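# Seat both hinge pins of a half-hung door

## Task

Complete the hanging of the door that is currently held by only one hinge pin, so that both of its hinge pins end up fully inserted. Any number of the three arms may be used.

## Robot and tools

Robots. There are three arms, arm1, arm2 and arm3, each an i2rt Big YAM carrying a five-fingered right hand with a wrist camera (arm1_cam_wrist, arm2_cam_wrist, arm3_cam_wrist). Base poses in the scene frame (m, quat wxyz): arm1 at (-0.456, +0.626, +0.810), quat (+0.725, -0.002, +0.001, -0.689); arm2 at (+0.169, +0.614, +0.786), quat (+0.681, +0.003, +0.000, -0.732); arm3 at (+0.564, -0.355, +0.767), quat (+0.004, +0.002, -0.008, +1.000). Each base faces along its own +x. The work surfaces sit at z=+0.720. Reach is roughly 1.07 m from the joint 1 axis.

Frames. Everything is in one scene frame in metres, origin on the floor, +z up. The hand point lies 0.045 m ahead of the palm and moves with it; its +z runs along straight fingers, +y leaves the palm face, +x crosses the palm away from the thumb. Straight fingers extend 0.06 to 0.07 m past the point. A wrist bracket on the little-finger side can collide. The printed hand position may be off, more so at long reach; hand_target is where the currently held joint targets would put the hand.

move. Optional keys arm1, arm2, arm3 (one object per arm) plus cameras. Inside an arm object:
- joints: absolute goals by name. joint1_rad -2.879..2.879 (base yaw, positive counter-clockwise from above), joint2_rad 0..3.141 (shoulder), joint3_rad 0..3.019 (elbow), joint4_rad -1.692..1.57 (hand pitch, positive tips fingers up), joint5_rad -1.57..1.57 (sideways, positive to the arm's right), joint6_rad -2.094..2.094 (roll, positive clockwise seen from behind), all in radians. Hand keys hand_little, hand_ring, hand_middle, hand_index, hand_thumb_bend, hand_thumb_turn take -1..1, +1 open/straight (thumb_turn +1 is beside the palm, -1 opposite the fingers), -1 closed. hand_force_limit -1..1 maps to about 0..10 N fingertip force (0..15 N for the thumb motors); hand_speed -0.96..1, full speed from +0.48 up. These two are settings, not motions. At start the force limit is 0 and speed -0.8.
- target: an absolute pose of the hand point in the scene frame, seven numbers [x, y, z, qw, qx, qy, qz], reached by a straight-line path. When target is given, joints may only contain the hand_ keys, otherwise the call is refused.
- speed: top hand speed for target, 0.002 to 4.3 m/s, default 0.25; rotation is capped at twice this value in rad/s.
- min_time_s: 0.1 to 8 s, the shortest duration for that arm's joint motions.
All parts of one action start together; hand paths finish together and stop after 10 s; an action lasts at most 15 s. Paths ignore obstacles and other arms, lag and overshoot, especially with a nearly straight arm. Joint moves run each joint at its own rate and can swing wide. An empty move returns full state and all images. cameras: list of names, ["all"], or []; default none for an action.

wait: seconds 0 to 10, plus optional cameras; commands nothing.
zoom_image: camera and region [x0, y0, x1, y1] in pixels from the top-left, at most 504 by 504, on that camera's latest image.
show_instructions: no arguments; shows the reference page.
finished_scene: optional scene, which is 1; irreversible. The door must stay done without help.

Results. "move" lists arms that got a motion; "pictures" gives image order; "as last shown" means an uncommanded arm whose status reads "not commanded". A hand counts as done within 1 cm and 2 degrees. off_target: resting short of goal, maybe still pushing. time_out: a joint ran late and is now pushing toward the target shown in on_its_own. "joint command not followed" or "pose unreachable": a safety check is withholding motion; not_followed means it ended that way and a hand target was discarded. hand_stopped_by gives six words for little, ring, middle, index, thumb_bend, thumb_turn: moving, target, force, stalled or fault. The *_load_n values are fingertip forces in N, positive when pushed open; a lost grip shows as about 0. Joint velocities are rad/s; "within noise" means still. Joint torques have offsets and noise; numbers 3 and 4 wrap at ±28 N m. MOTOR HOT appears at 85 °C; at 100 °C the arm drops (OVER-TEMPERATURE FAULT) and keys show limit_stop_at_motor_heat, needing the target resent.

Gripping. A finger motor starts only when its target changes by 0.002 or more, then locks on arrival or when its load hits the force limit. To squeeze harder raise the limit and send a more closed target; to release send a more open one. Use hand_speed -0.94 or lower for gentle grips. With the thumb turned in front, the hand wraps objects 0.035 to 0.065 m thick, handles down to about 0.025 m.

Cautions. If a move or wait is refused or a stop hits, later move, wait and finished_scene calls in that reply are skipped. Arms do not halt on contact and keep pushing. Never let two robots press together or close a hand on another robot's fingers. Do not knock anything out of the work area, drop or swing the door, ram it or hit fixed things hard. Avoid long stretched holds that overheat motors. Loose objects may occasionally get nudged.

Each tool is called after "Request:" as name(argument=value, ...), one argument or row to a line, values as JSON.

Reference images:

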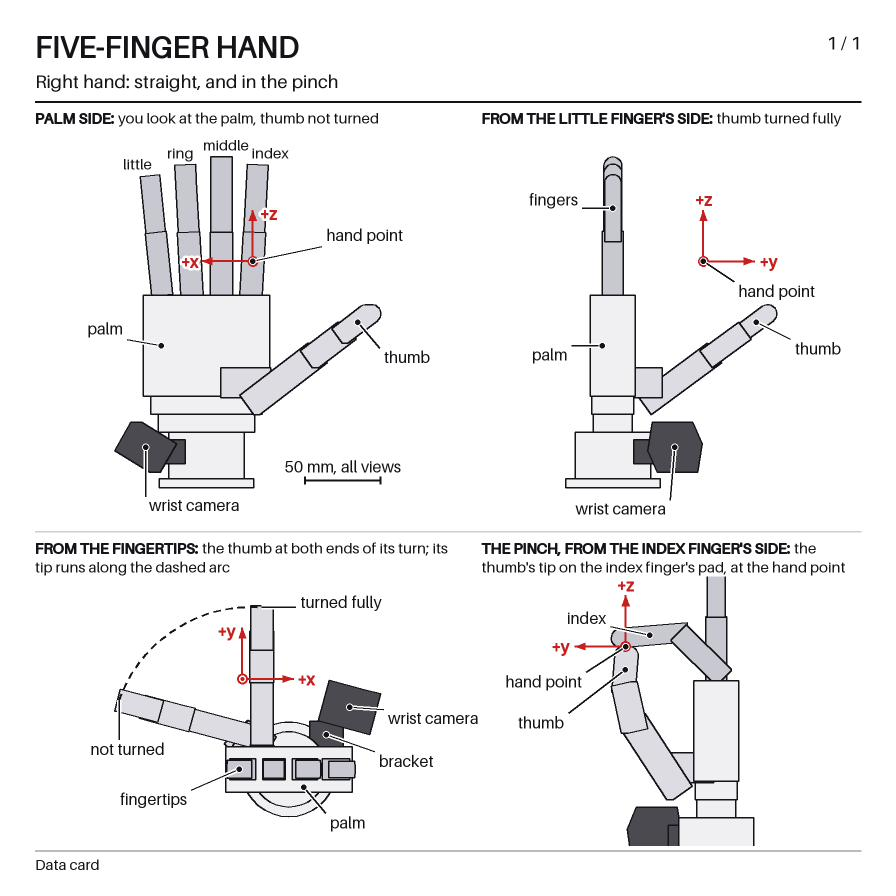

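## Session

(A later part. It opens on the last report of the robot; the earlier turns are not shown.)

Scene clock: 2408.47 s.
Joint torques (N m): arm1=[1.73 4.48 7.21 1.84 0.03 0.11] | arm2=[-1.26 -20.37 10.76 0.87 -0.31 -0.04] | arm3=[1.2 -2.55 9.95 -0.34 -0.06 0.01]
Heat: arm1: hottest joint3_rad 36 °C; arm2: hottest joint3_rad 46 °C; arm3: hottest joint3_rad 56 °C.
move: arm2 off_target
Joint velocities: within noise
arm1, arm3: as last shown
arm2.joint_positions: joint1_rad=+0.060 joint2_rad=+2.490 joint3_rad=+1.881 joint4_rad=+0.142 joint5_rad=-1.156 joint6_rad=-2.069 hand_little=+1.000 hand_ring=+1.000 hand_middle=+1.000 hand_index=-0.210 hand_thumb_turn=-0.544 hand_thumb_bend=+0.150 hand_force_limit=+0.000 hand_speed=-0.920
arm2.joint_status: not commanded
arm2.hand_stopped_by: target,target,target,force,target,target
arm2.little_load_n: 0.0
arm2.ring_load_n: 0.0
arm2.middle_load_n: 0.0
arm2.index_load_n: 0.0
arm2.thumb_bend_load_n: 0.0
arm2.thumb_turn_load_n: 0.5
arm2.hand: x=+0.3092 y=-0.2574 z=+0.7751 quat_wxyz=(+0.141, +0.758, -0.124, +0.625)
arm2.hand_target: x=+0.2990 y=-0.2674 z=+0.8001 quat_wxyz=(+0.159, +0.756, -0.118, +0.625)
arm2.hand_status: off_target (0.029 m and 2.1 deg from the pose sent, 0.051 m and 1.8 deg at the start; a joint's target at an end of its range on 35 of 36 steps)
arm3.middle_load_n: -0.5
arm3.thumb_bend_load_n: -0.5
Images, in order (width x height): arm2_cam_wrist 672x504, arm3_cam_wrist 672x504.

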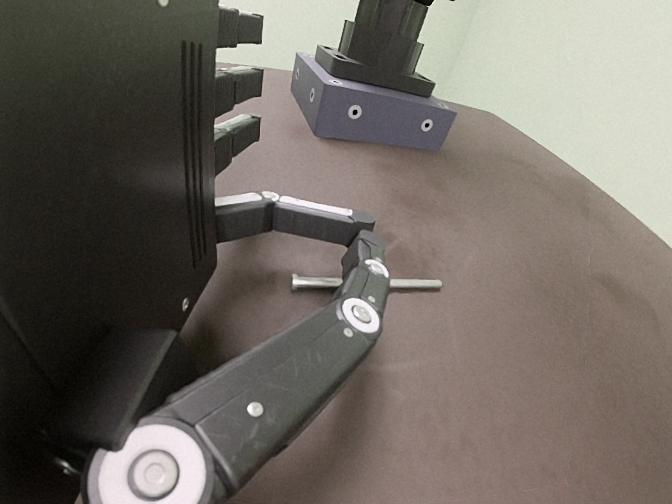

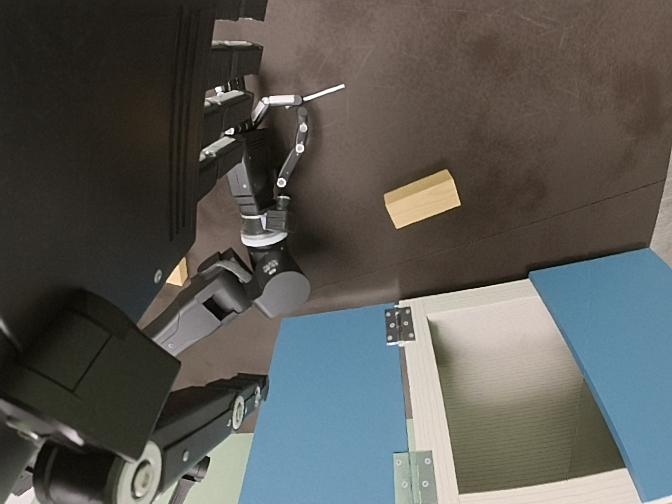

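Request:
move(
  arm2={"joints":{"hand_speed":-0.5,"hand_index":-0.06}},
)

Request:
move(
  arm2={"target":[0.2985,-0.2680,0.745,0.1582,0.7571,-0.1166,0.6231],"speed":0.06},
  cameras=["arm2_cam_wrist","arm3_cam_wrist"],
)

Request:
zoom_image(
  camera="arm3_cam_wrist",
  region=[230, 60, 380, 210],
)

Request:
zoom_image(
  camera="arm2_cam_wrist",
  region=[220, 160, 440, 360],
)

Scene clock: 2417.20 s.
Joint torques (N m): arm1=[1.73 4.54 7.21 1.83 0.03 0.11] | arm2=[-1.38 -20.78 10.84 0.9 -0.32 -0.05] | arm3=[1.26 -2.61 9.95 -0.31 -0.05 0.01]
Heat: arm1: hottest joint3_rad 36 °C; arm2: hottest joint3_rad 46 °C; arm3: hottest joint3_rad 56 °C.
move: arm2 done
Joint velocities: within noise
arm1, arm3: as last shown
arm2.joint_positions: joint1_rad=+0.060 joint2_rad=+2.490 joint3_rad=+1.881 joint4_rad=+0.142 joint5_rad=-1.156 joint6_rad=-2.069 hand_little=+1.000 hand_ring=+1.000 hand_middle=+1.000 hand_index=-0.060 hand_thumb_turn=-0.544 hand_thumb_bend=+0.150 hand_force_limit=+0.000 hand_speed=-0.500
arm2.joint_status: all done
arm2.hand_stopped_by: target,target,target,target,target,target
arm2.little_load_n: 0.0
arm2.ring_load_n: 0.0
arm2.middle_load_n: 0.0
arm2.index_load_n: 0.0
arm2.thumb_bend_load_n: 0.0
arm2.thumb_turn_load_n: 0.0
arm2.hand: x=+0.3092 y=-0.2574 z=+0.7751 quat_wxyz=(+0.141, +0.758, -0.124, +0.625)
arm2.hand_target: x=+0.2990 y=-0.2674 z=+0.8001 quat_wxyz=(+0.159, +0.756, -0.118, +0.625)
arm2.hand_status: not commanded
arm3.middle_load_n: 0.0
pictures: none

Scene clock: 2418.63 s.
Joint torques (N m): arm1=[1.79 4.48 7.23 1.84 0.03 0.11] | arm2=[-1.2 -17.32 12.07 1.65 -0.25 -0.04] | arm3=[1.2 -2.61 9.95 -0.34 -0.05 0.02]
Heat: arm1: hottest joint3_rad 36 °C; arm2: hottest joint3_rad 46 °C; arm3: hottest joint3_rad 56 °C.
move: arm2 off_target
Joint velocities: within noise
arm1, arm3: as last shown
arm1.thumb_turn_load_n: 0.5
arm2.joint_positions: joint1_rad=+0.059 joint2_rad=+2.531 joint3_rad=+1.885 joint4_rad=+0.193 joint5_rad=-1.158 joint6_rad=-2.071 hand_little=+1.000 hand_ring=+1.000 hand_middle=+1.000 hand_index=-0.060 hand_thumb_turn=-0.544 hand_thumb_bend=+0.150 hand_force_limit=+0.000 hand_speed=-0.500
arm2.joint_status: not commanded
arm2.hand_stopped_by: target,target,target,target,target,target
arm2.little_load_n: 0.0
arm2.ring_load_n: 0.0
arm2.middle_load_n: 0.0
arm2.index_load_n: 0.0
arm2.thumb_bend_load_n: 0.0
arm2.thumb_turn_load_n: 0.0
arm2.hand: x=+0.3085 y=-0.2573 z=+0.7526 quat_wxyz=(+0.148, +0.757, -0.119, +0.626)
arm2.hand_target: x=+0.2982 y=-0.2669 z=+0.7452 quat_wxyz=(+0.159, +0.755, -0.118, +0.624)
arm2.hand_status: off_target (0.016 m and 1.3 deg from the pose sent, 0.034 m and 2.1 deg at the start; a joint's target at an end of its range on 43 of 43 steps)
arm3.thumb_bend_load_n: 0.0
Images, in order (width x height): arm2_cam_wrist 672x504, arm3_cam_wrist 672x504.

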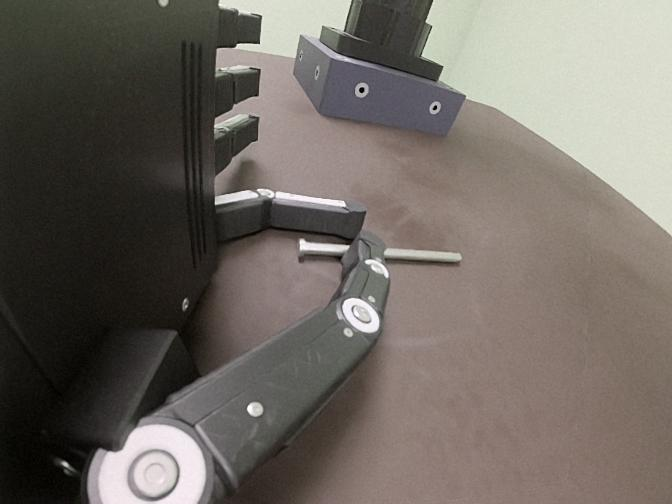

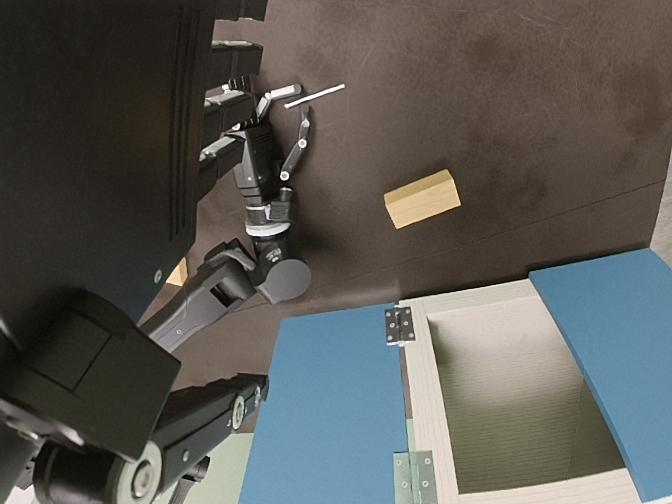

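Scaled by 3.360 from the camera's image (finer frame: 960x720).

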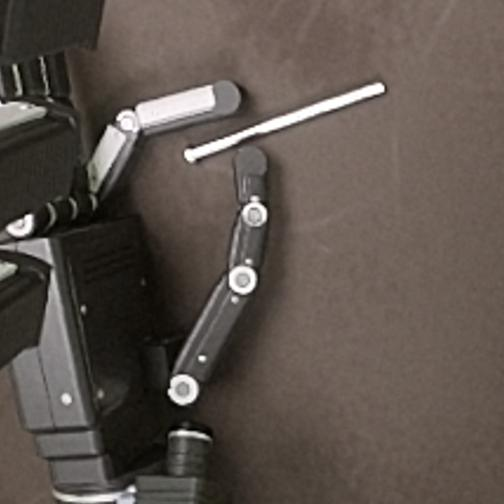

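Scaled by 2.291 from the camera's image (finer frame: 960x720).

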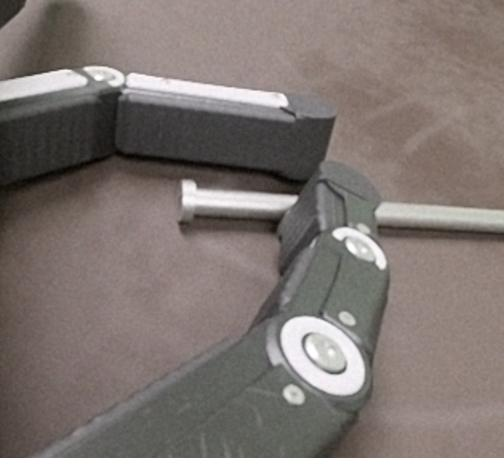

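Request:
move(
  arm2={"joints":{"hand_speed":-0.9,"hand_force_limit":-0.1,"hand_index":-0.5}},
  cameras=["arm2_cam_wrist","arm3_cam_wrist"],
)

Request:
zoom_image(
  camera="arm3_cam_wrist",
  region=[230, 60, 380, 210],
)

Request:
zoom_image(
  camera="arm2_cam_wrist",
  region=[220, 160, 440, 360],
)

Scene clock: 2431.07 s.
Joint torques (N m): arm1=[1.73 4.48 7.23 1.84 0.03 0.11] | arm2=[-1.2 -16.91 11.99 1.62 -0.25 -0.04] | arm3=[1.2 -2.61 9.96 -0.34 -0.06 0.01]
Heat: arm1: hottest joint3_rad 36 °C; arm2: hottest joint3_rad 46 °C; arm3: hottest joint3_rad 56 °C.
move: arm2 off_target
Joint velocities: within noise
arm1, arm3: as last shown
arm1.thumb_turn_load_n: 0.0
arm2.joint_positions: joint1_rad=+0.059 joint2_rad=+2.532 joint3_rad=+1.886 joint4_rad=+0.193 joint5_rad=-1.158 joint6_rad=-2.071 hand_little=+1.000 hand_ring=+1.000 hand_middle=+1.000 hand_index=-0.253 hand_thumb_turn=-0.544 hand_thumb_bend=+0.150 hand_force_limit=-0.100 hand_speed=-0.900
arm2.joint_status: hand_index off_target (ended at -0.253, target -0.500); the others done
arm2.hand_stopped_by: target,target,target,force,target,target
arm2.little_load_n: 0.0
arm2.ring_load_n: 0.0
arm2.middle_load_n: 0.0
arm2.index_load_n: 6.5
arm2.thumb_bend_load_n: 1.5
arm2.thumb_turn_load_n: 0.5
arm2.hand: x=+0.3085 y=-0.2574 z=+0.7525 quat_wxyz=(+0.148, +0.757, -0.119, +0.626)
arm2.hand_target: x=+0.2982 y=-0.2669 z=+0.7451 quat_wxyz=(+0.159, +0.755, -0.118, +0.624)
arm2.hand_status: not commanded
Images, in order (width x height): arm2_cam_wrist 672x504, arm3_cam_wrist 672x504.

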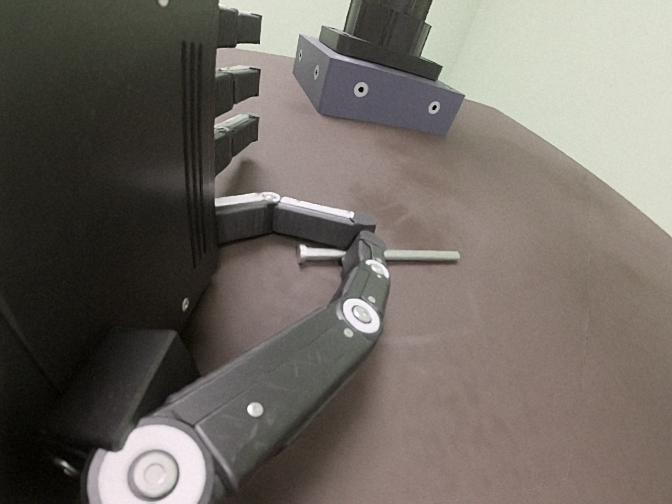

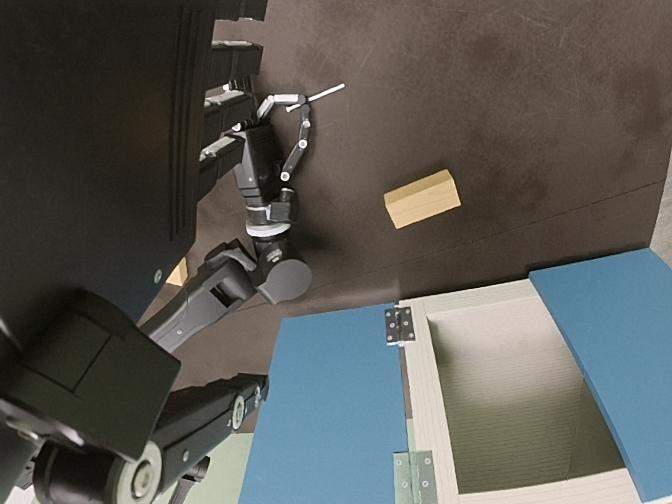

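Scaled by 3.360 from the camera's image (finer frame: 960x720).

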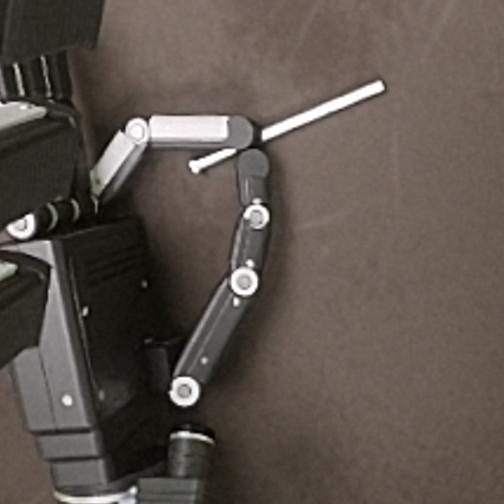

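Scaled by 2.291 from the camera's image (finer frame: 960x720).

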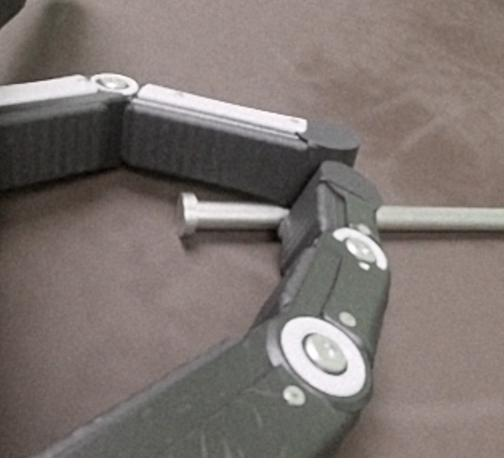

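Request:
move(
  arm2={"joints":{"hand_speed":-0.3,"hand_index":-0.06}},
)

Request:
move(
  arm2={"target":[0.2990,-0.2670,0.80,0.1582,0.7571,-0.1166,0.6231],"speed":0.1,"joints":{"hand_thumb_turn":-1}},
)

Request:
move(
  arm2={"target":[0.262,-0.251,0.77,0.1582,0.7571,-0.1166,0.6231],"speed":0.1,"joints":{"hand_index":-0.2}},
)

Request:
move(
  arm2={"target":[0.262,-0.251,0.73,0.1582,0.7571,-0.1166,0.6231],"speed":0.08},
  cameras=["arm2_cam_wrist","arm3_cam_wrist"],
)

Request:
move(
  arm2={"target":[0.262,-0.251,0.715,0.1582,0.7571,-0.1166,0.6231],"speed":0.08},
)

Scene clock: 2492.90 s.
Joint torques (N m): arm1=[1.73 4.48 7.21 1.85 0.04 0.11] | arm2=[-1.14 -16.97 11.9 1.57 -0.28 -0.04] | arm3=[1.2 -2.55 9.98 -0.31 -0.05 0.01]
Heat: arm1: hottest joint3_rad 36 °C; arm2: hottest joint3_rad 47 °C; arm3: hottest joint3_rad 56 °C.
move: arm2 done
Joint velocities: within noise
arm1, arm3: as last shown
arm1.index_load_n: -0.5
arm2.joint_positions: joint1_rad=+0.059 joint2_rad=+2.532 joint3_rad=+1.886 joint4_rad=+0.194 joint5_rad=-1.157 joint6_rad=-2.071 hand_little=+1.000 hand_ring=+1.000 hand_middle=+1.000 hand_index=-0.060 hand_thumb_turn=-0.544 hand_thumb_bend=+0.150 hand_force_limit=-0.100 hand_speed=-0.300
arm2.joint_status: all done
arm2.hand_stopped_by: target,target,target,target,target,target
arm2.little_load_n: 0.0
arm2.ring_load_n: 0.0
arm2.middle_load_n: 0.0
arm2.index_load_n: 0.0
arm2.thumb_bend_load_n: 0.0
arm2.thumb_turn_load_n: 0.0
arm2.hand: x=+0.3084 y=-0.2577 z=+0.7527 quat_wxyz=(+0.148, +0.757, -0.119, +0.626)
arm2.hand_target: x=+0.2982 y=-0.2668 z=+0.7452 quat_wxyz=(+0.159, +0.755, -0.118, +0.625)
arm2.hand_status: not commanded
arm3.thumb_bend_load_n: 0.5
pictures: none

Scene clock: 2494.13 s.
Joint torques (N m): arm1=[1.79 4.54 7.21 1.84 0.04 0.11] | arm2=[-1.2 -20.6 10.17 0.88 -0.31 -0.03] | arm3=[1.2 -2.61 9.99 -0.32 -0.06 0.02]
Heat: arm1: hottest joint3_rad 36 °C; arm2: hottest joint3_rad 47 °C; arm3: hottest joint3_rad 56 °C.
move: arm2 off_target
Joint velocities: within noise
arm1, arm3: as last shown
arm1.index_load_n: 0.0
arm2.joint_positions: joint1_rad=+0.059 joint2_rad=+2.485 joint3_rad=+1.886 joint4_rad=+0.144 joint5_rad=-1.156 joint6_rad=-2.071 hand_little=+1.000 hand_ring=+1.000 hand_middle=+1.000 hand_index=-0.060 hand_thumb_turn=-1.000 hand_thumb_bend=+0.150 hand_force_limit=-0.100 hand_speed=-0.300
arm2.joint_status: all done
arm2.hand_stopped_by: target,target,target,target,target,target
arm2.little_load_n: 0.0
arm2.ring_load_n: 0.0
arm2.middle_load_n: 0.0
arm2.index_load_n: 0.0
arm2.thumb_bend_load_n: 0.5
arm2.thumb_turn_load_n: 0.0
arm2.hand: x=+0.3082 y=-0.2601 z=+0.7827 quat_wxyz=(+0.147, +0.757, -0.120, +0.625)
arm2.hand_target: x=+0.2990 y=-0.2667 z=+0.8000 quat_wxyz=(+0.159, +0.756, -0.118, +0.625)
arm2.hand_status: off_target (0.021 m and 1.4 deg from the pose sent, 0.049 m and 1.2 deg at the start; a joint's target at an end of its range on 37 of 37 steps)
arm3.thumb_bend_load_n: 0.0
pictures: none

Scene clock: 2495.27 s.
Joint torques (N m): arm1=[1.79 4.48 7.2 1.84 0.04 0.11] | arm2=[-0.32 -18.67 8.64 1.81 -0.57 -0.03] | arm3=[1.2 -2.55 9.95 -0.32 -0.06 0.01]
Heat: arm1: hottest joint3_rad 36 °C; arm2: hottest joint3_rad 47 °C; arm3: hottest joint3_rad 56 °C.
move: arm2 done
Joint velocities: within noise
arm1.joint_positions: joint1_rad=+0.540 joint2_rad=+0.643 joint3_rad=+1.569 joint4_rad=-1.489 joint5_rad=+0.222 joint6_rad=-1.308 hand_little=+1.000 hand_ring=+1.000 hand_middle=+1.000 hand_index=+1.000 hand_thumb_turn=+1.000 hand_thumb_bend=+1.000 hand_force_limit=+0.000 hand_speed=-0.800
arm1.joint_status: not commanded
arm1.hand_stopped_by: target,target,target,target,target,target
arm1.little_load_n: 0.0
arm1.ring_load_n: 0.0
arm1.middle_load_n: 0.0
arm1.index_load_n: 0.0
arm1.thumb_bend_load_n: 0.0
arm1.thumb_turn_load_n: 0.0
arm1.hand: x=-0.4302 y=+0.4273 z=+1.3542 quat_wxyz=(+0.261, +0.677, -0.549, +0.414)
arm1.hand_target: x=-0.4304 y=+0.4313 z=+1.3581 quat_wxyz=(+0.258, +0.677, -0.548, +0.418)
arm1.hand_status: not commanded
arm2.joint_positions: joint1_rad=-0.002 joint2_rad=+2.485 joint3_rad=+1.834 joint4_rad=+0.204 joint5_rad=-1.194 joint6_rad=-2.071 hand_little=+1.000 hand_ring=+1.000 hand_middle=+1.000 hand_index=-0.200 hand_thumb_turn=-1.000 hand_thumb_bend=+0.150 hand_force_limit=-0.100 hand_speed=-0.300
arm2.joint_status: all done
arm2.hand_stopped_by: target,target,target,target,target,target
arm2.little_load_n: 0.0
arm2.ring_load_n: 0.0
arm2.middle_load_n: 0.0
arm2.index_load_n: 0.0
arm2.thumb_bend_load_n: 0.0
arm2.thumb_turn_load_n: 0.0
arm2.hand: x=+0.2610 y=-0.2511 z=+0.7704 quat_wxyz=(+0.158, +0.750, -0.129, +0.630)
arm2.hand_target: x=+0.2621 y=-0.2510 z=+0.7700 quat_wxyz=(+0.162, +0.749, -0.123, +0.631)
arm2.hand_status: done (0.001 m and 1.8 deg from the pose sent, 0.049 m and 1.4 deg at the start; a joint's target at an end of its range on 34 of 34 steps)
arm3.joint_positions: joint1_rad=-0.309 joint2_rad=+0.869 joint3_rad=+1.056 joint4_rad=-1.678 joint5_rad=-0.021 joint6_rad=+2.041 hand_little=+1.000 hand_ring=+1.000 hand_middle=+1.000 hand_index=+1.000 hand_thumb_turn=+1.000 hand_thumb_bend=+1.000 hand_force_limit=+0.000 hand_speed=+0.200
arm3.joint_status: not commanded
arm3.hand_stopped_by: target,target,target,target,target,target
arm3.little_load_n: 0.0
arm3.ring_load_n: 0.0
arm3.middle_load_n: 0.0
arm3.index_load_n: 0.0
arm3.thumb_bend_load_n: 0.0
arm3.thumb_turn_load_n: 0.0
arm3.hand: x=+0.2855 y=-0.3140 z=+1.0417 quat_wxyz=(+0.006, +0.923, -0.382, -0.044)
arm3.hand_target: x=+0.2799 y=-0.3150 z=+1.0650 quat_wxyz=(+0.010, +0.922, -0.381, -0.068)
arm3.hand_status: not commanded
pictures: none

Scene clock: 2496.27 s.
Joint torques (N m): arm1=[1.73 4.48 7.21 1.83 0.03 0.11] | arm2=[-0.38 -16.56 9.92 1.46 -0.17 -0.02] | arm3=[1.2 -2.61 9.98 -0.34 -0.06 0.02]
Heat: arm1: hottest joint3_rad 36 °C; arm2: hottest joint3_rad 47 °C; arm3: hottest joint3_rad 56 °C.
move: arm2 off_target
Joint velocities: within noise
arm1, arm3: as last shown
arm2.joint_positions: joint1_rad=-0.002 joint2_rad=+2.523 joint3_rad=+1.834 joint4_rad=+0.263 joint5_rad=-1.203 joint6_rad=-2.072 hand_little=+1.000 hand_ring=+1.000 hand_middle=+1.000 hand_index=-0.200 hand_thumb_turn=-1.000 hand_thumb_bend=+0.150 hand_force_limit=-0.100 hand_speed=-0.300
arm2.joint_status: not commanded
arm2.hand_stopped_by: target,target,target,target,target,target
arm2.little_load_n: 0.5
arm2.ring_load_n: 0.0
arm2.middle_load_n: 0.0
arm2.index_load_n: 0.0
arm2.thumb_bend_load_n: 0.0
arm2.thumb_turn_load_n: 0.0
arm2.hand: x=+0.2624 y=-0.2493 z=+0.7509 quat_wxyz=(+0.163, +0.748, -0.119, +0.633)
arm2.hand_target: x=+0.2620 y=-0.2500 z=+0.7304 quat_wxyz=(+0.162, +0.749, -0.123, +0.631)
arm2.hand_status: off_target (0.021 m and 1.7 deg from the pose sent, 0.040 m and 1.8 deg at the start; a joint's target at an end of its range on 30 of 30 steps)
Images, in order (width x height): arm2_cam_wrist 672x504, arm3_cam_wrist 672x504.

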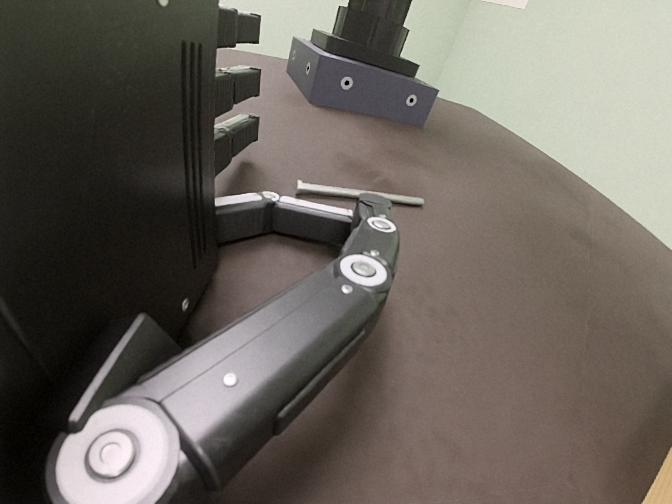

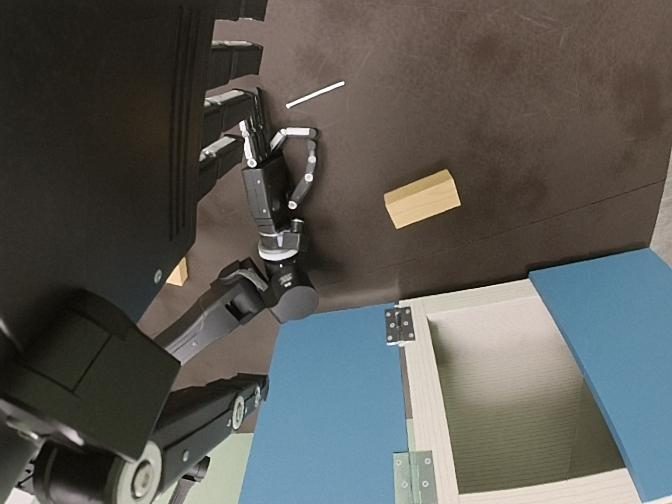

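Scene clock: 2497.23 s.
Joint torques (N m): arm1=[1.79 4.48 7.21 1.83 0.03 0.11] | arm2=[-0.56 -15.27 10.28 1.46 -0.14 -0.03] | arm3=[1.26 -2.55 9.98 -0.32 -0.06 0.01]
Heat: arm1: hottest joint3_rad 36 °C; arm2: hottest joint3_rad 47 °C; arm3: hottest joint3_rad 56 °C.
move: arm2 off_target
Joint velocities: within noise
arm1, arm3: as last shown
arm2.joint_positions: joint1_rad=-0.002 joint2_rad=+2.527 joint3_rad=+1.834 joint4_rad=+0.284 joint5_rad=-1.205 joint6_rad=-2.072 hand_little=+1.000 hand_ring=+1.000 hand_middle=+1.000 hand_index=-0.200 hand_thumb_turn=-1.000 hand_thumb_bend=+0.150 hand_force_limit=-0.100 hand_speed=-0.300
arm2.joint_status: not commanded
arm2.hand_stopped_by: target,target,target,target,target,target
arm2.little_load_n: 0.0
arm2.ring_load_n: 0.0
arm2.middle_load_n: 0.0
arm2.index_load_n: 0.0
arm2.thumb_bend_load_n: 0.0
arm2.thumb_turn_load_n: 0.0
arm2.hand: x=+0.2625 y=-0.2503 z=+0.7516 quat_wxyz=(+0.170, +0.747, -0.113, +0.633)
arm2.hand_target: x=+0.2619 y=-0.2484 z=+0.7158 quat_wxyz=(+0.161, +0.749, -0.123, +0.631)
arm2.hand_status: off_target (0.037 m and 2.2 deg from the pose sent, 0.036 m and 1.7 deg at the start; a joint's target at an end of its range on 29 of 29 steps)
pictures: none

Request:
move(
  arm2={"joints":{"hand_speed":0.0,"hand_index":1}},
)

Request:
wait(
  seconds=0.5,
)

Scene clock: 2504.63 s.
Joint torques (N m): arm1=[1.73 4.48 7.24 1.84 0.04 0.11] | arm2=[-0.21 -15.03 8.92 1.01 -0.21 -0.01] | arm3=[1.32 -2.61 9.96 -0.34 -0.05 0.02]
Heat: arm1: hottest joint3_rad 36 °C; arm2: hottest joint2_rad 46 °C; arm3: hottest joint3_rad 56 °C.
move: arm2 done
Joint velocities: within noise
arm1, arm3: as last shown
arm2.joint_positions: joint1_rad=-0.003 joint2_rad=+2.527 joint3_rad=+1.852 joint4_rad=+0.298 joint5_rad=-1.202 joint6_rad=-2.073 hand_little=+1.000 hand_ring=+1.000 hand_middle=+1.000 hand_index=+0.999 hand_thumb_turn=-1.000 hand_thumb_bend=+0.150 hand_force_limit=-0.100 hand_speed=+0.000
arm2.joint_status: all done
arm2.hand_stopped_by: target,target,target,target,target,target
arm2.little_load_n: 0.0
arm2.ring_load_n: 0.0
arm2.middle_load_n: 0.0
arm2.index_load_n: -3.0
arm2.thumb_bend_load_n: 0.0
arm2.thumb_turn_load_n: 0.0
arm2.hand: x=+0.2606 y=-0.2574 z=+0.7625 quat_wxyz=(+0.183, +0.745, -0.104, +0.633)
arm2.hand_target: x=+0.2619 y=-0.2485 z=+0.7158 quat_wxyz=(+0.162, +0.749, -0.123, +0.631)
arm2.hand_status: not commanded
pictures: none

Scene clock: 2505.13 s.
Joint torques (N m): arm1=[1.73 4.48 7.21 1.84 0.04 0.11] | arm2=[-0.38 -15.09 8.95 0.96 -0.21 0] | arm3=[1.32 -2.61 9.96 -0.32 -0.06 0.01]
Heat: arm1: hottest joint3_rad 36 °C; arm2: hottest joint2_rad 46 °C; arm3: hottest joint3_rad 56 °C.
Joint velocities: within noise
arm1.joint_positions: joint1_rad=+0.540 joint2_rad=+0.643 joint3_rad=+1.569 joint4_rad=-1.489 joint5_rad=+0.222 joint6_rad=-1.308 hand_little=+1.000 hand_ring=+1.000 hand_middle=+1.000 hand_index=+1.000 hand_thumb_turn=+1.000 hand_thumb_bend=+1.000 hand_force_limit=+0.000 hand_speed=-0.800
arm1.joint_status: not commanded
arm1.hand_stopped_by: target,target,target,target,target,target
arm1.little_load_n: 0.0
arm1.ring_load_n: 0.0
arm1.middle_load_n: 0.0
arm1.index_load_n: 0.0
arm1.thumb_bend_load_n: 0.0
arm1.thumb_turn_load_n: 0.0
arm1.hand: x=-0.4302 y=+0.4273 z=+1.3542 quat_wxyz=(+0.261, +0.677, -0.549, +0.414)
arm1.hand_target: x=-0.4304 y=+0.4313 z=+1.3581 quat_wxyz=(+0.258, +0.677, -0.548, +0.418)
arm1.hand_status: not commanded
arm2.joint_positions: joint1_rad=-0.003 joint2_rad=+2.527 joint3_rad=+1.852 joint4_rad=+0.298 joint5_rad=-1.202 joint6_rad=-2.073 hand_little=+1.000 hand_ring=+1.000 hand_middle=+1.000 hand_index=+0.999 hand_thumb_turn=-1.000 hand_thumb_bend=+0.150 hand_force_limit=-0.100 hand_speed=+0.000
arm2.joint_status: all done
arm2.hand_stopped_by: target,target,target,target,target,target
arm2.little_load_n: 0.0
arm2.ring_load_n: 0.0
arm2.middle_load_n: 0.0
arm2.index_load_n: -3.0
arm2.thumb_bend_load_n: 0.0
arm2.thumb_turn_load_n: 0.5
arm2.hand: x=+0.2606 y=-0.2574 z=+0.7625 quat_wxyz=(+0.183, +0.745, -0.104, +0.633)
arm2.hand_target: x=+0.2619 y=-0.2485 z=+0.7158 quat_wxyz=(+0.162, +0.749, -0.123, +0.631)
arm2.hand_status: not commanded
arm3.joint_positions: joint1_rad=-0.309 joint2_rad=+0.869 joint3_rad=+1.056 joint4_rad=-1.678 joint5_rad=-0.021 joint6_rad=+2.041 hand_little=+1.000 hand_ring=+1.000 hand_middle=+1.000 hand_index=+1.000 hand_thumb_turn=+1.000 hand_thumb_bend=+1.000 hand_force_limit=+0.000 hand_speed=+0.200
arm3.joint_status: not commanded
arm3.hand_stopped_by: target,target,target,target,target,target
arm3.little_load_n: 0.0
arm3.ring_load_n: 0.0
arm3.middle_load_n: 0.0
arm3.index_load_n: 0.0
arm3.thumb_bend_load_n: 0.0
arm3.thumb_turn_load_n: 0.0
arm3.hand: x=+0.2855 y=-0.3140 z=+1.0417 quat_wxyz=(+0.006, +0.923, -0.382, -0.044)
arm3.hand_target: x=+0.2799 y=-0.3150 z=+1.0650 quat_wxyz=(+0.010, +0.922, -0.381, -0.068)
arm3.hand_status: not commanded
wait: 0.50 s; at rest by 0.27 s
pictures: none

Request:
move(
  arm2={"target":[0.262,-0.251,0.80,0.1582,0.7571,-0.1166,0.6231],"speed":0.1,"joints":{"hand_speed":-0.3,"hand_index":-0.06}},
)

Request:
move(
  arm2={"target":[0.300,-0.272,0.82,-0.0255,0.7263,-0.2255,0.6488],"speed":0.2,"joints":{"hand_thumb_turn":-0.56,"hand_thumb_bend":0.05}},
  cameras=["arm2_cam_wrist","arm3_cam_wrist"],
)

Request:
zoom_image(
  camera="arm3_cam_wrist",
  region=[230, 60, 380, 210],
)

Scene clock: 2606.03 s.
Joint torques (N m): arm1=[1.73 4.54 7.23 1.84 0.03 0.11] | arm2=[-0.44 -19.72 8.72 0.76 -0.29 -0.01] | arm3=[1.26 -2.55 9.96 -0.34 -0.06 0.01]
Heat: arm1: hottest joint3_rad 36 °C; arm2: hottest joint2_rad 44 °C; arm3: hottest joint3_rad 57 °C.
move: arm2 done
Joint velocities: within noise
arm1, arm3: as last shown
arm2.joint_positions: joint1_rad=-0.002 joint2_rad=+2.450 joint3_rad=+1.824 joint4_rad=+0.189 joint5_rad=-1.201 joint6_rad=-2.073 hand_little=+1.000 hand_ring=+1.000 hand_middle=+1.000 hand_index=-0.060 hand_thumb_turn=-1.000 hand_thumb_bend=+0.150 hand_force_limit=-0.100 hand_speed=-0.300
arm2.joint_status: all done
arm2.hand_stopped_by: target,target,target,target,target,target
arm2.little_load_n: 0.0
arm2.ring_load_n: 0.0
arm2.middle_load_n: 0.0
arm2.index_load_n: 0.0
arm2.thumb_bend_load_n: 0.0
arm2.thumb_turn_load_n: 0.5
arm2.hand: x=+0.2618 y=-0.2506 z=+0.7924 quat_wxyz=(+0.160, +0.749, -0.123, +0.631)
arm2.hand_target: x=+0.2621 y=-0.2510 z=+0.8000 quat_wxyz=(+0.162, +0.749, -0.123, +0.631)
arm2.hand_status: done (0.008 m and 1.6 deg from the pose sent, 0.038 m and 3.7 deg at the start; a joint's target at an end of its range on 49 of 49 steps)
pictures: none

Scene clock: 2608.17 s.
Joint torques (N m): arm1=[1.79 4.54 7.23 1.84 0.03 0.11] | arm2=[0.03 -18.43 14.05 0.68 -0.75 -0.03] | arm3=[1.26 -2.55 9.96 -0.32 -0.06 0.01]
Heat: arm1: hottest joint3_rad 36 °C; arm2: hottest joint2_rad 44 °C; arm3: hottest joint3_rad 57 °C.
move: arm2 off_target
Joint velocities: within noise
arm1, arm3: as last shown
arm2.joint_positions: joint1_rad=+0.020 joint2_rad=+2.515 joint3_rad=+2.152 joint4_rad=-0.279 joint5_rad=-1.296 joint6_rad=-1.848 hand_little=+1.000 hand_ring=+1.000 hand_middle=+1.000 hand_index=-0.060 hand_thumb_turn=-0.560 hand_thumb_bend=+0.050 hand_force_limit=-0.100 hand_speed=-0.300
arm2.joint_status: all done
arm2.hand_stopped_by: target,target,target,target,target,target
arm2.little_load_n: 0.0
arm2.ring_load_n: 0.0
arm2.middle_load_n: 0.0
arm2.index_load_n: 0.0
arm2.thumb_bend_load_n: 0.5
arm2.thumb_turn_load_n: 0.5
arm2.hand: x=+0.2926 y=-0.2643 z=+0.8200 quat_wxyz=(-0.026, +0.725, -0.234, +0.648)
arm2.hand_target: x=+0.3000 y=-0.2712 z=+0.8199 quat_wxyz=(-0.025, +0.726, -0.226, +0.649)
arm2.hand_status: off_target (0.011 m and 1.0 deg from the pose sent, 0.052 m and 24.6 deg at the start)
arm3.ring_load_n: 0.5
Images, in order (width x height): arm2_cam_wrist 672x504, arm3_cam_wrist 672x504.

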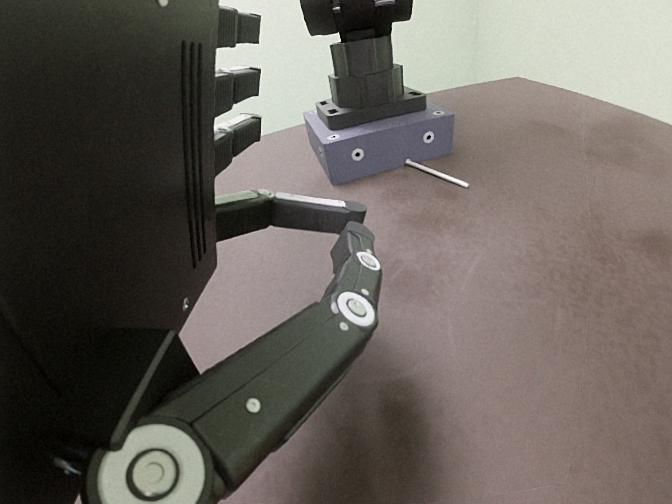

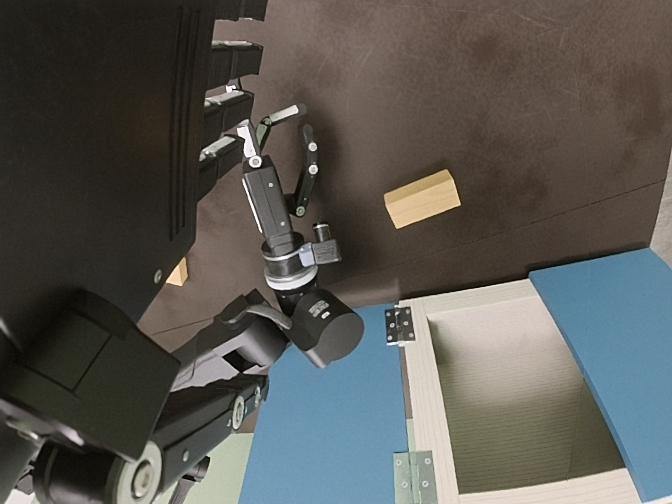

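Scaled by 3.360 from the camera's image (finer frame: 960x720).

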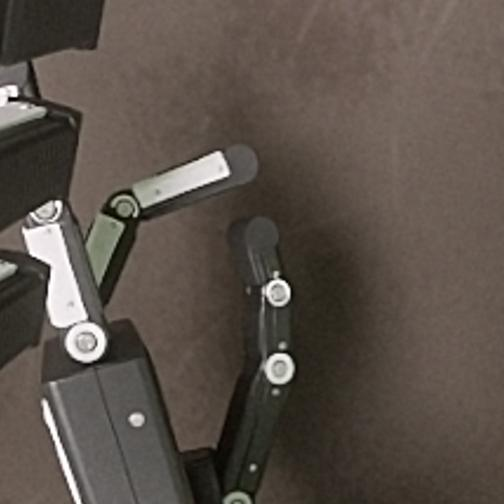

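Request:
zoom_image(
  camera="arm2_cam_wrist",
  region=[380, 120, 500, 220],
)

Request:
move(
  arm2={"target":[0.22,-0.20,0.85,-0.0255,0.7263,-0.2255,0.6488],"speed":0.25},
  arm3={"joints":{"joint6_rad":-1.1},"min_time_s":2.5},
  cameras=["arm2_cam_wrist","arm3_cam_wrist"],
)

Scaled by 4.200 from the camera's image (finer frame: 960x720).

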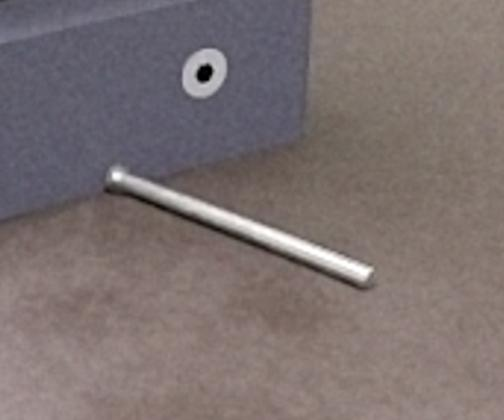

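Scene clock: 2631.33 s.
Joint torques (N m): arm1=[1.73 4.48 7.2 1.84 0.04 0.11] | arm2=[0.15 -19.43 9.11 0.55 -0.84 -0.13] | arm3=[1.26 -2.55 9.94 -0.35 -0.01 -0.15]
Heat: arm1: hottest joint3_rad 36 °C; arm2: hottest joint3_rad 49 °C; arm3: hottest joint3_rad 57 °C.
move: arm2 off_target; arm3 done
Joint velocities: within noise
arm1: as last shown
arm1.index_load_n: -0.5
arm2.joint_positions: joint1_rad=-0.093 joint2_rad=+2.335 joint3_rad=+1.892 joint4_rad=-0.405 joint5_rad=-1.376 joint6_rad=-2.061 hand_little=+1.000 hand_ring=+1.000 hand_middle=+1.000 hand_index=-0.060 hand_thumb_turn=-0.560 hand_thumb_bend=+0.050 hand_force_limit=-0.100 hand_speed=-0.300
arm2.joint_status: not commanded
arm2.hand_stopped_by: target,target,target,target,target,target
arm2.little_load_n: 0.0
arm2.ring_load_n: -0.5
arm2.middle_load_n: 0.0
arm2.index_load_n: 0.0
arm2.thumb_bend_load_n: 0.0
arm2.thumb_turn_load_n: 0.5
arm2.hand: x=+0.2128 y=-0.2013 z=+0.8430 quat_wxyz=(-0.020, +0.716, -0.241, +0.654)
arm2.hand_target: x=+0.2203 y=-0.2001 z=+0.8500 quat_wxyz=(-0.019, +0.719, -0.233, +0.655)
arm2.hand_status: off_target (0.010 m and 2.3 deg from the pose sent, 0.102 m and 1.0 deg at the start; a joint's target at an end of its range on 84 of 101 steps)
arm3.joint_positions: joint1_rad=-0.309 joint2_rad=+0.869 joint3_rad=+1.056 joint4_rad=-1.678 joint5_rad=-0.021 joint6_rad=-1.091 hand_little=+1.000 hand_ring=+1.000 hand_middle=+1.000 hand_index=+1.000 hand_thumb_turn=+1.000 hand_thumb_bend=+1.000 hand_force_limit=+0.000 hand_speed=+0.200
arm3.joint_status: all done
arm3.hand_stopped_by: target,target,target,target,target,target
arm3.little_load_n: 0.0
arm3.ring_load_n: 0.0
arm3.middle_load_n: -0.5
arm3.index_load_n: 0.0
arm3.thumb_bend_load_n: -0.5
arm3.thumb_turn_load_n: 0.0
arm3.hand: x=+0.4139 y=-0.2729 z=+1.0315 quat_wxyz=(-0.044, +0.387, +0.921, -0.007)
arm3.hand_target: x=+0.4073 y=-0.2725 z=+1.0493 quat_wxyz=(-0.068, +0.377, +0.923, -0.010)
arm3.hand_status: not commanded
Images, in order (width x height): arm2_cam_wrist 672x504, arm3_cam_wrist 672x504.

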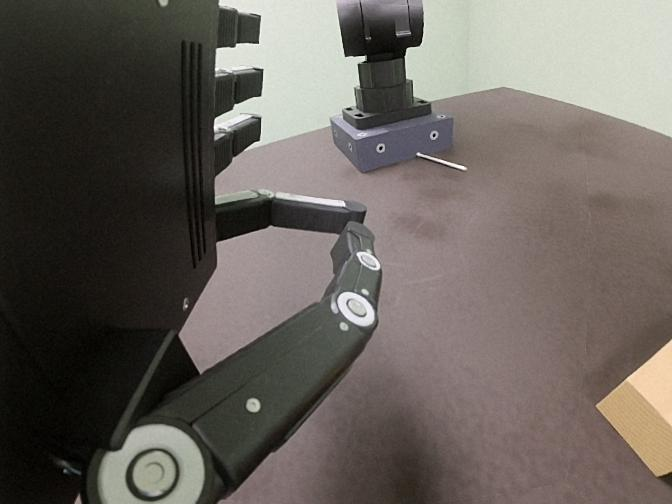

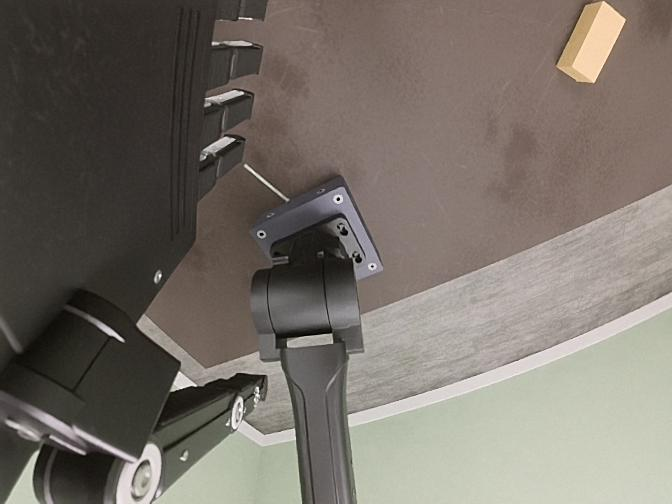

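Request:
move(
  arm3={"target":[0.385,-0.52,0.95,0,0.9857,0.1694,0],"speed":0.4},
  cameras=["arm2_cam_wrist","arm3_cam_wrist"],
)

Scene clock: 2701.77 s.
Joint torques (N m): arm1=[1.73 4.48 7.21 1.85 0.04 0.11] | arm2=[0.21 -19.49 9.18 0.54 -0.85 -0.11] | arm3=[1.26 -2.02 6.75 0.05 0.11 0]
Heat: arm1: hottest joint3_rad 36 °C; arm2: hottest joint2_rad 47 °C; arm3: hottest joint3_rad 56 °C.
move: arm3 done
Joint velocities: within noise
arm1, arm2: as last shown
arm1.index_load_n: 0.0
arm2.thumb_turn_load_n: 0.0
arm3.joint_positions: joint1_rad=+0.489 joint2_rad=+0.825 joint3_rad=+0.812 joint4_rad=-1.570 joint5_rad=-0.019 joint6_rad=+1.711 hand_little=+1.000 hand_ring=+1.000 hand_middle=+1.000 hand_index=+1.000 hand_thumb_turn=+1.000 hand_thumb_bend=+1.000 hand_force_limit=+0.000 hand_speed=+0.200
arm3.joint_status: not commanded
arm3.hand_stopped_by: target,target,target,target,target,target
arm3.little_load_n: 0.0
arm3.ring_load_n: 0.0
arm3.middle_load_n: 0.0
arm3.index_load_n: 0.0
arm3.thumb_bend_load_n: 0.0
arm3.thumb_turn_load_n: 0.0
arm3.hand: x=+0.3863 y=-0.5179 z=+0.9476 quat_wxyz=(-0.001, +0.985, +0.170, +0.008)
arm3.hand_target: x=+0.3850 y=-0.5199 z=+0.9500 quat_wxyz=(+0.000, +0.986, +0.169, +0.000)
arm3.hand_status: done (0.003 m and 1.0 deg from the pose sent, 0.262 m and 115.0 deg at the start)
Images, in order (width x height): arm2_cam_wrist 672x504, arm3_cam_wrist 672x504.

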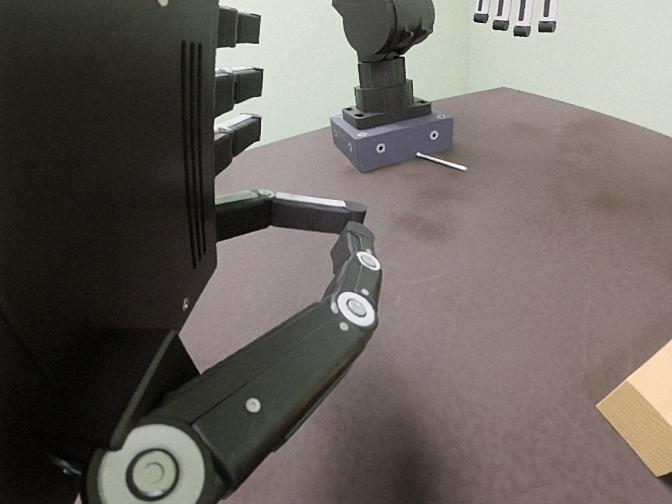

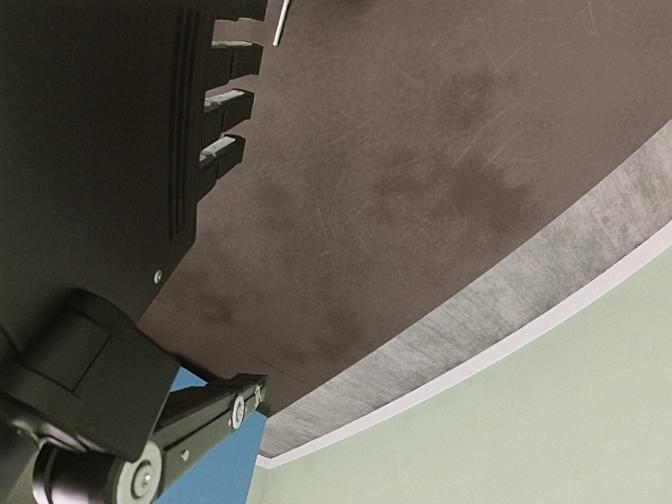

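Request:
move(
  arm3={"target":[0.392,-0.52,0.83,0,0.9857,0.1694,0],"speed":0.2},
  cameras=["arm2_cam_wrist","arm3_cam_wrist"],
)

Request:
zoom_image(
  camera="arm2_cam_wrist",
  region=[360, 60, 560, 220],
)

Scene clock: 2714.27 s.
Joint torques (N m): arm1=[1.79 4.48 7.21 1.84 0.03 0.11] | arm2=[0.21 -19.25 9.2 0.49 -0.85 -0.14] | arm3=[1.26 -0.56 6.35 0.12 0.11 0]
Heat: arm1: hottest joint3_rad 36 °C; arm2: hottest joint2_rad 47 °C; arm3: hottest joint3_rad 54 °C.
move: arm3 done
Joint velocities: within noise
arm1, arm2: as last shown
arm2.ring_load_n: 0.0
arm2.thumb_turn_load_n: 0.5
arm3.joint_positions: joint1_rad=+0.518 joint2_rad=+0.865 joint3_rad=+0.516 joint4_rad=-1.221 joint5_rad=-0.019 joint6_rad=+1.740 hand_little=+1.000 hand_ring=+1.000 hand_middle=+1.000 hand_index=+1.000 hand_thumb_turn=+1.000 hand_thumb_bend=+1.000 hand_force_limit=+0.000 hand_speed=+0.200
arm3.joint_status: not commanded
arm3.hand_stopped_by: target,target,target,target,target,target
arm3.little_load_n: 0.0
arm3.ring_load_n: 0.0
arm3.middle_load_n: 0.0
arm3.index_load_n: 0.0
arm3.thumb_bend_load_n: 0.0
arm3.thumb_turn_load_n: 0.0
arm3.hand: x=+0.3940 y=-0.5176 z=+0.8303 quat_wxyz=(+0.001, +0.985, +0.170, +0.002)
arm3.hand_target: x=+0.3921 y=-0.5200 z=+0.8300 quat_wxyz=(+0.000, +0.986, +0.169, +0.000)
arm3.hand_status: done (0.003 m and 0.3 deg from the pose sent, 0.118 m and 0.9 deg at the start)
Images, in order (width x height): arm2_cam_wrist 672x504, arm3_cam_wrist 672x504.

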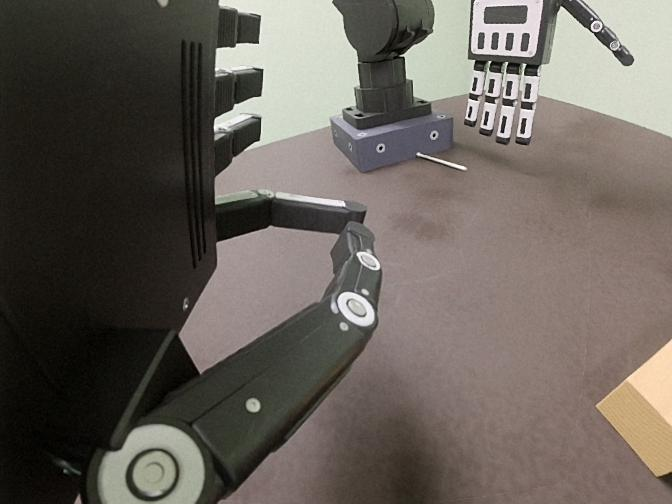

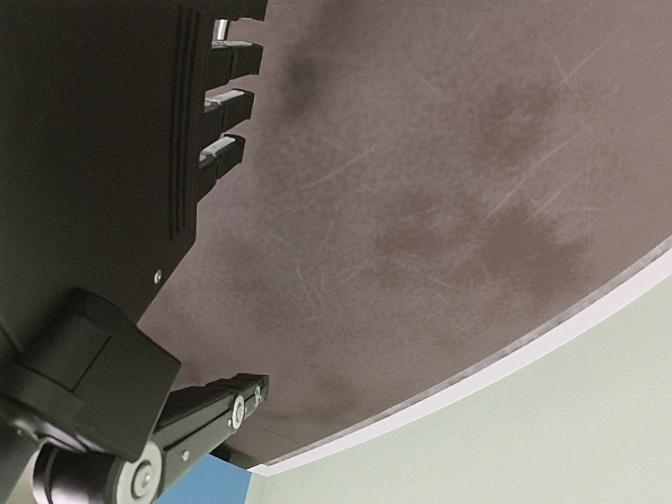

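Scaled by 2.520 from the camera's image (finer frame: 960x720).

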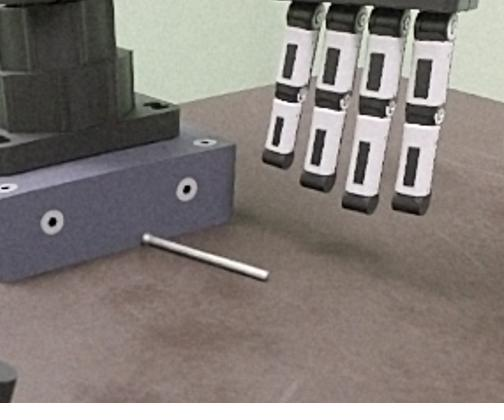

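Request:
move(
  arm3={"target":[0.392,-0.52,0.796,0,0.9857,0.1694,0],"speed":0.1},
  cameras=["arm2_cam_wrist"],
)

Request:
zoom_image(
  camera="arm2_cam_wrist",
  region=[360, 60, 560, 220],
)

Scene clock: 2719.43 s.
Joint torques (N m): arm1=[1.73 4.48 7.21 1.85 0.03 0.11] | arm2=[0.21 -19.25 9.21 0.53 -0.86 -0.13] | arm3=[1.26 -0.73 5.82 0.27 0.1 0.01]
Heat: arm1: hottest joint3_rad 36 °C; arm2: hottest joint2_rad 47 °C; arm3: hottest joint3_rad 53 °C.
move: arm3 done
Joint velocities: within noise
arm1, arm2: as last shown
arm2.thumb_turn_load_n: 0.0
arm3.joint_positions: joint1_rad=+0.521 joint2_rad=+0.923 joint3_rad=+0.450 joint4_rad=-1.096 joint5_rad=-0.019 joint6_rad=+1.743 hand_little=+1.000 hand_ring=+1.000 hand_middle=+1.000 hand_index=+1.000 hand_thumb_turn=+1.000 hand_thumb_bend=+1.000 hand_force_limit=+0.000 hand_speed=+0.200
arm3.joint_status: not commanded
arm3.hand_stopped_by: target,target,target,target,target,target
arm3.little_load_n: 0.0
arm3.ring_load_n: 0.0
arm3.middle_load_n: 0.0
arm3.index_load_n: 0.0
arm3.thumb_bend_load_n: -0.5
arm3.thumb_turn_load_n: 0.5
arm3.hand: x=+0.3935 y=-0.5178 z=+0.7976 quat_wxyz=(+0.000, +0.986, +0.170, +0.002)
arm3.hand_target: x=+0.3921 y=-0.5200 z=+0.7960 quat_wxyz=(+0.000, +0.986, +0.169, +0.000)
arm3.hand_status: done (0.003 m and 0.3 deg from the pose sent, 0.034 m and 0.3 deg at the start)
Images, in order (width x height): arm2_cam_wrist 672x504.

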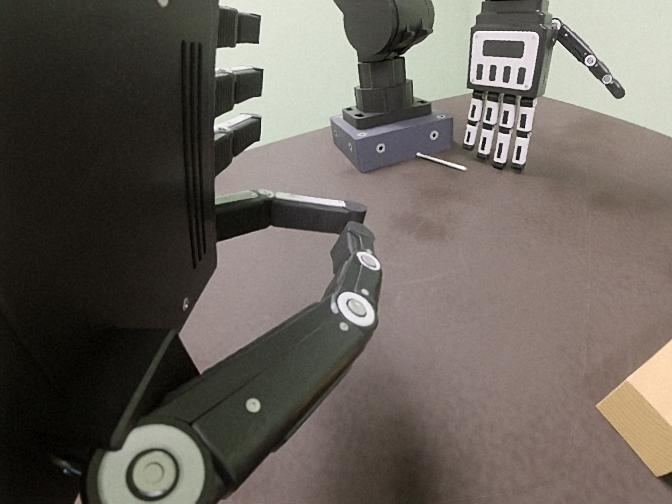

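Scaled by 2.520 from the camera's image (finer frame: 960x720).

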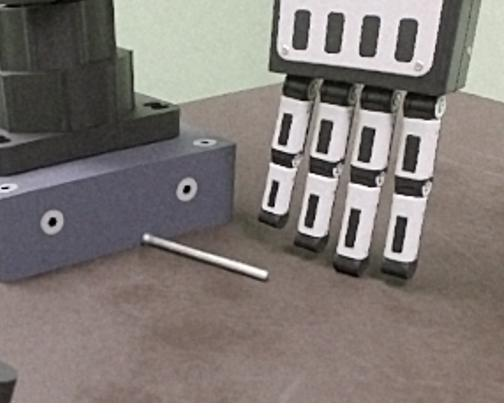

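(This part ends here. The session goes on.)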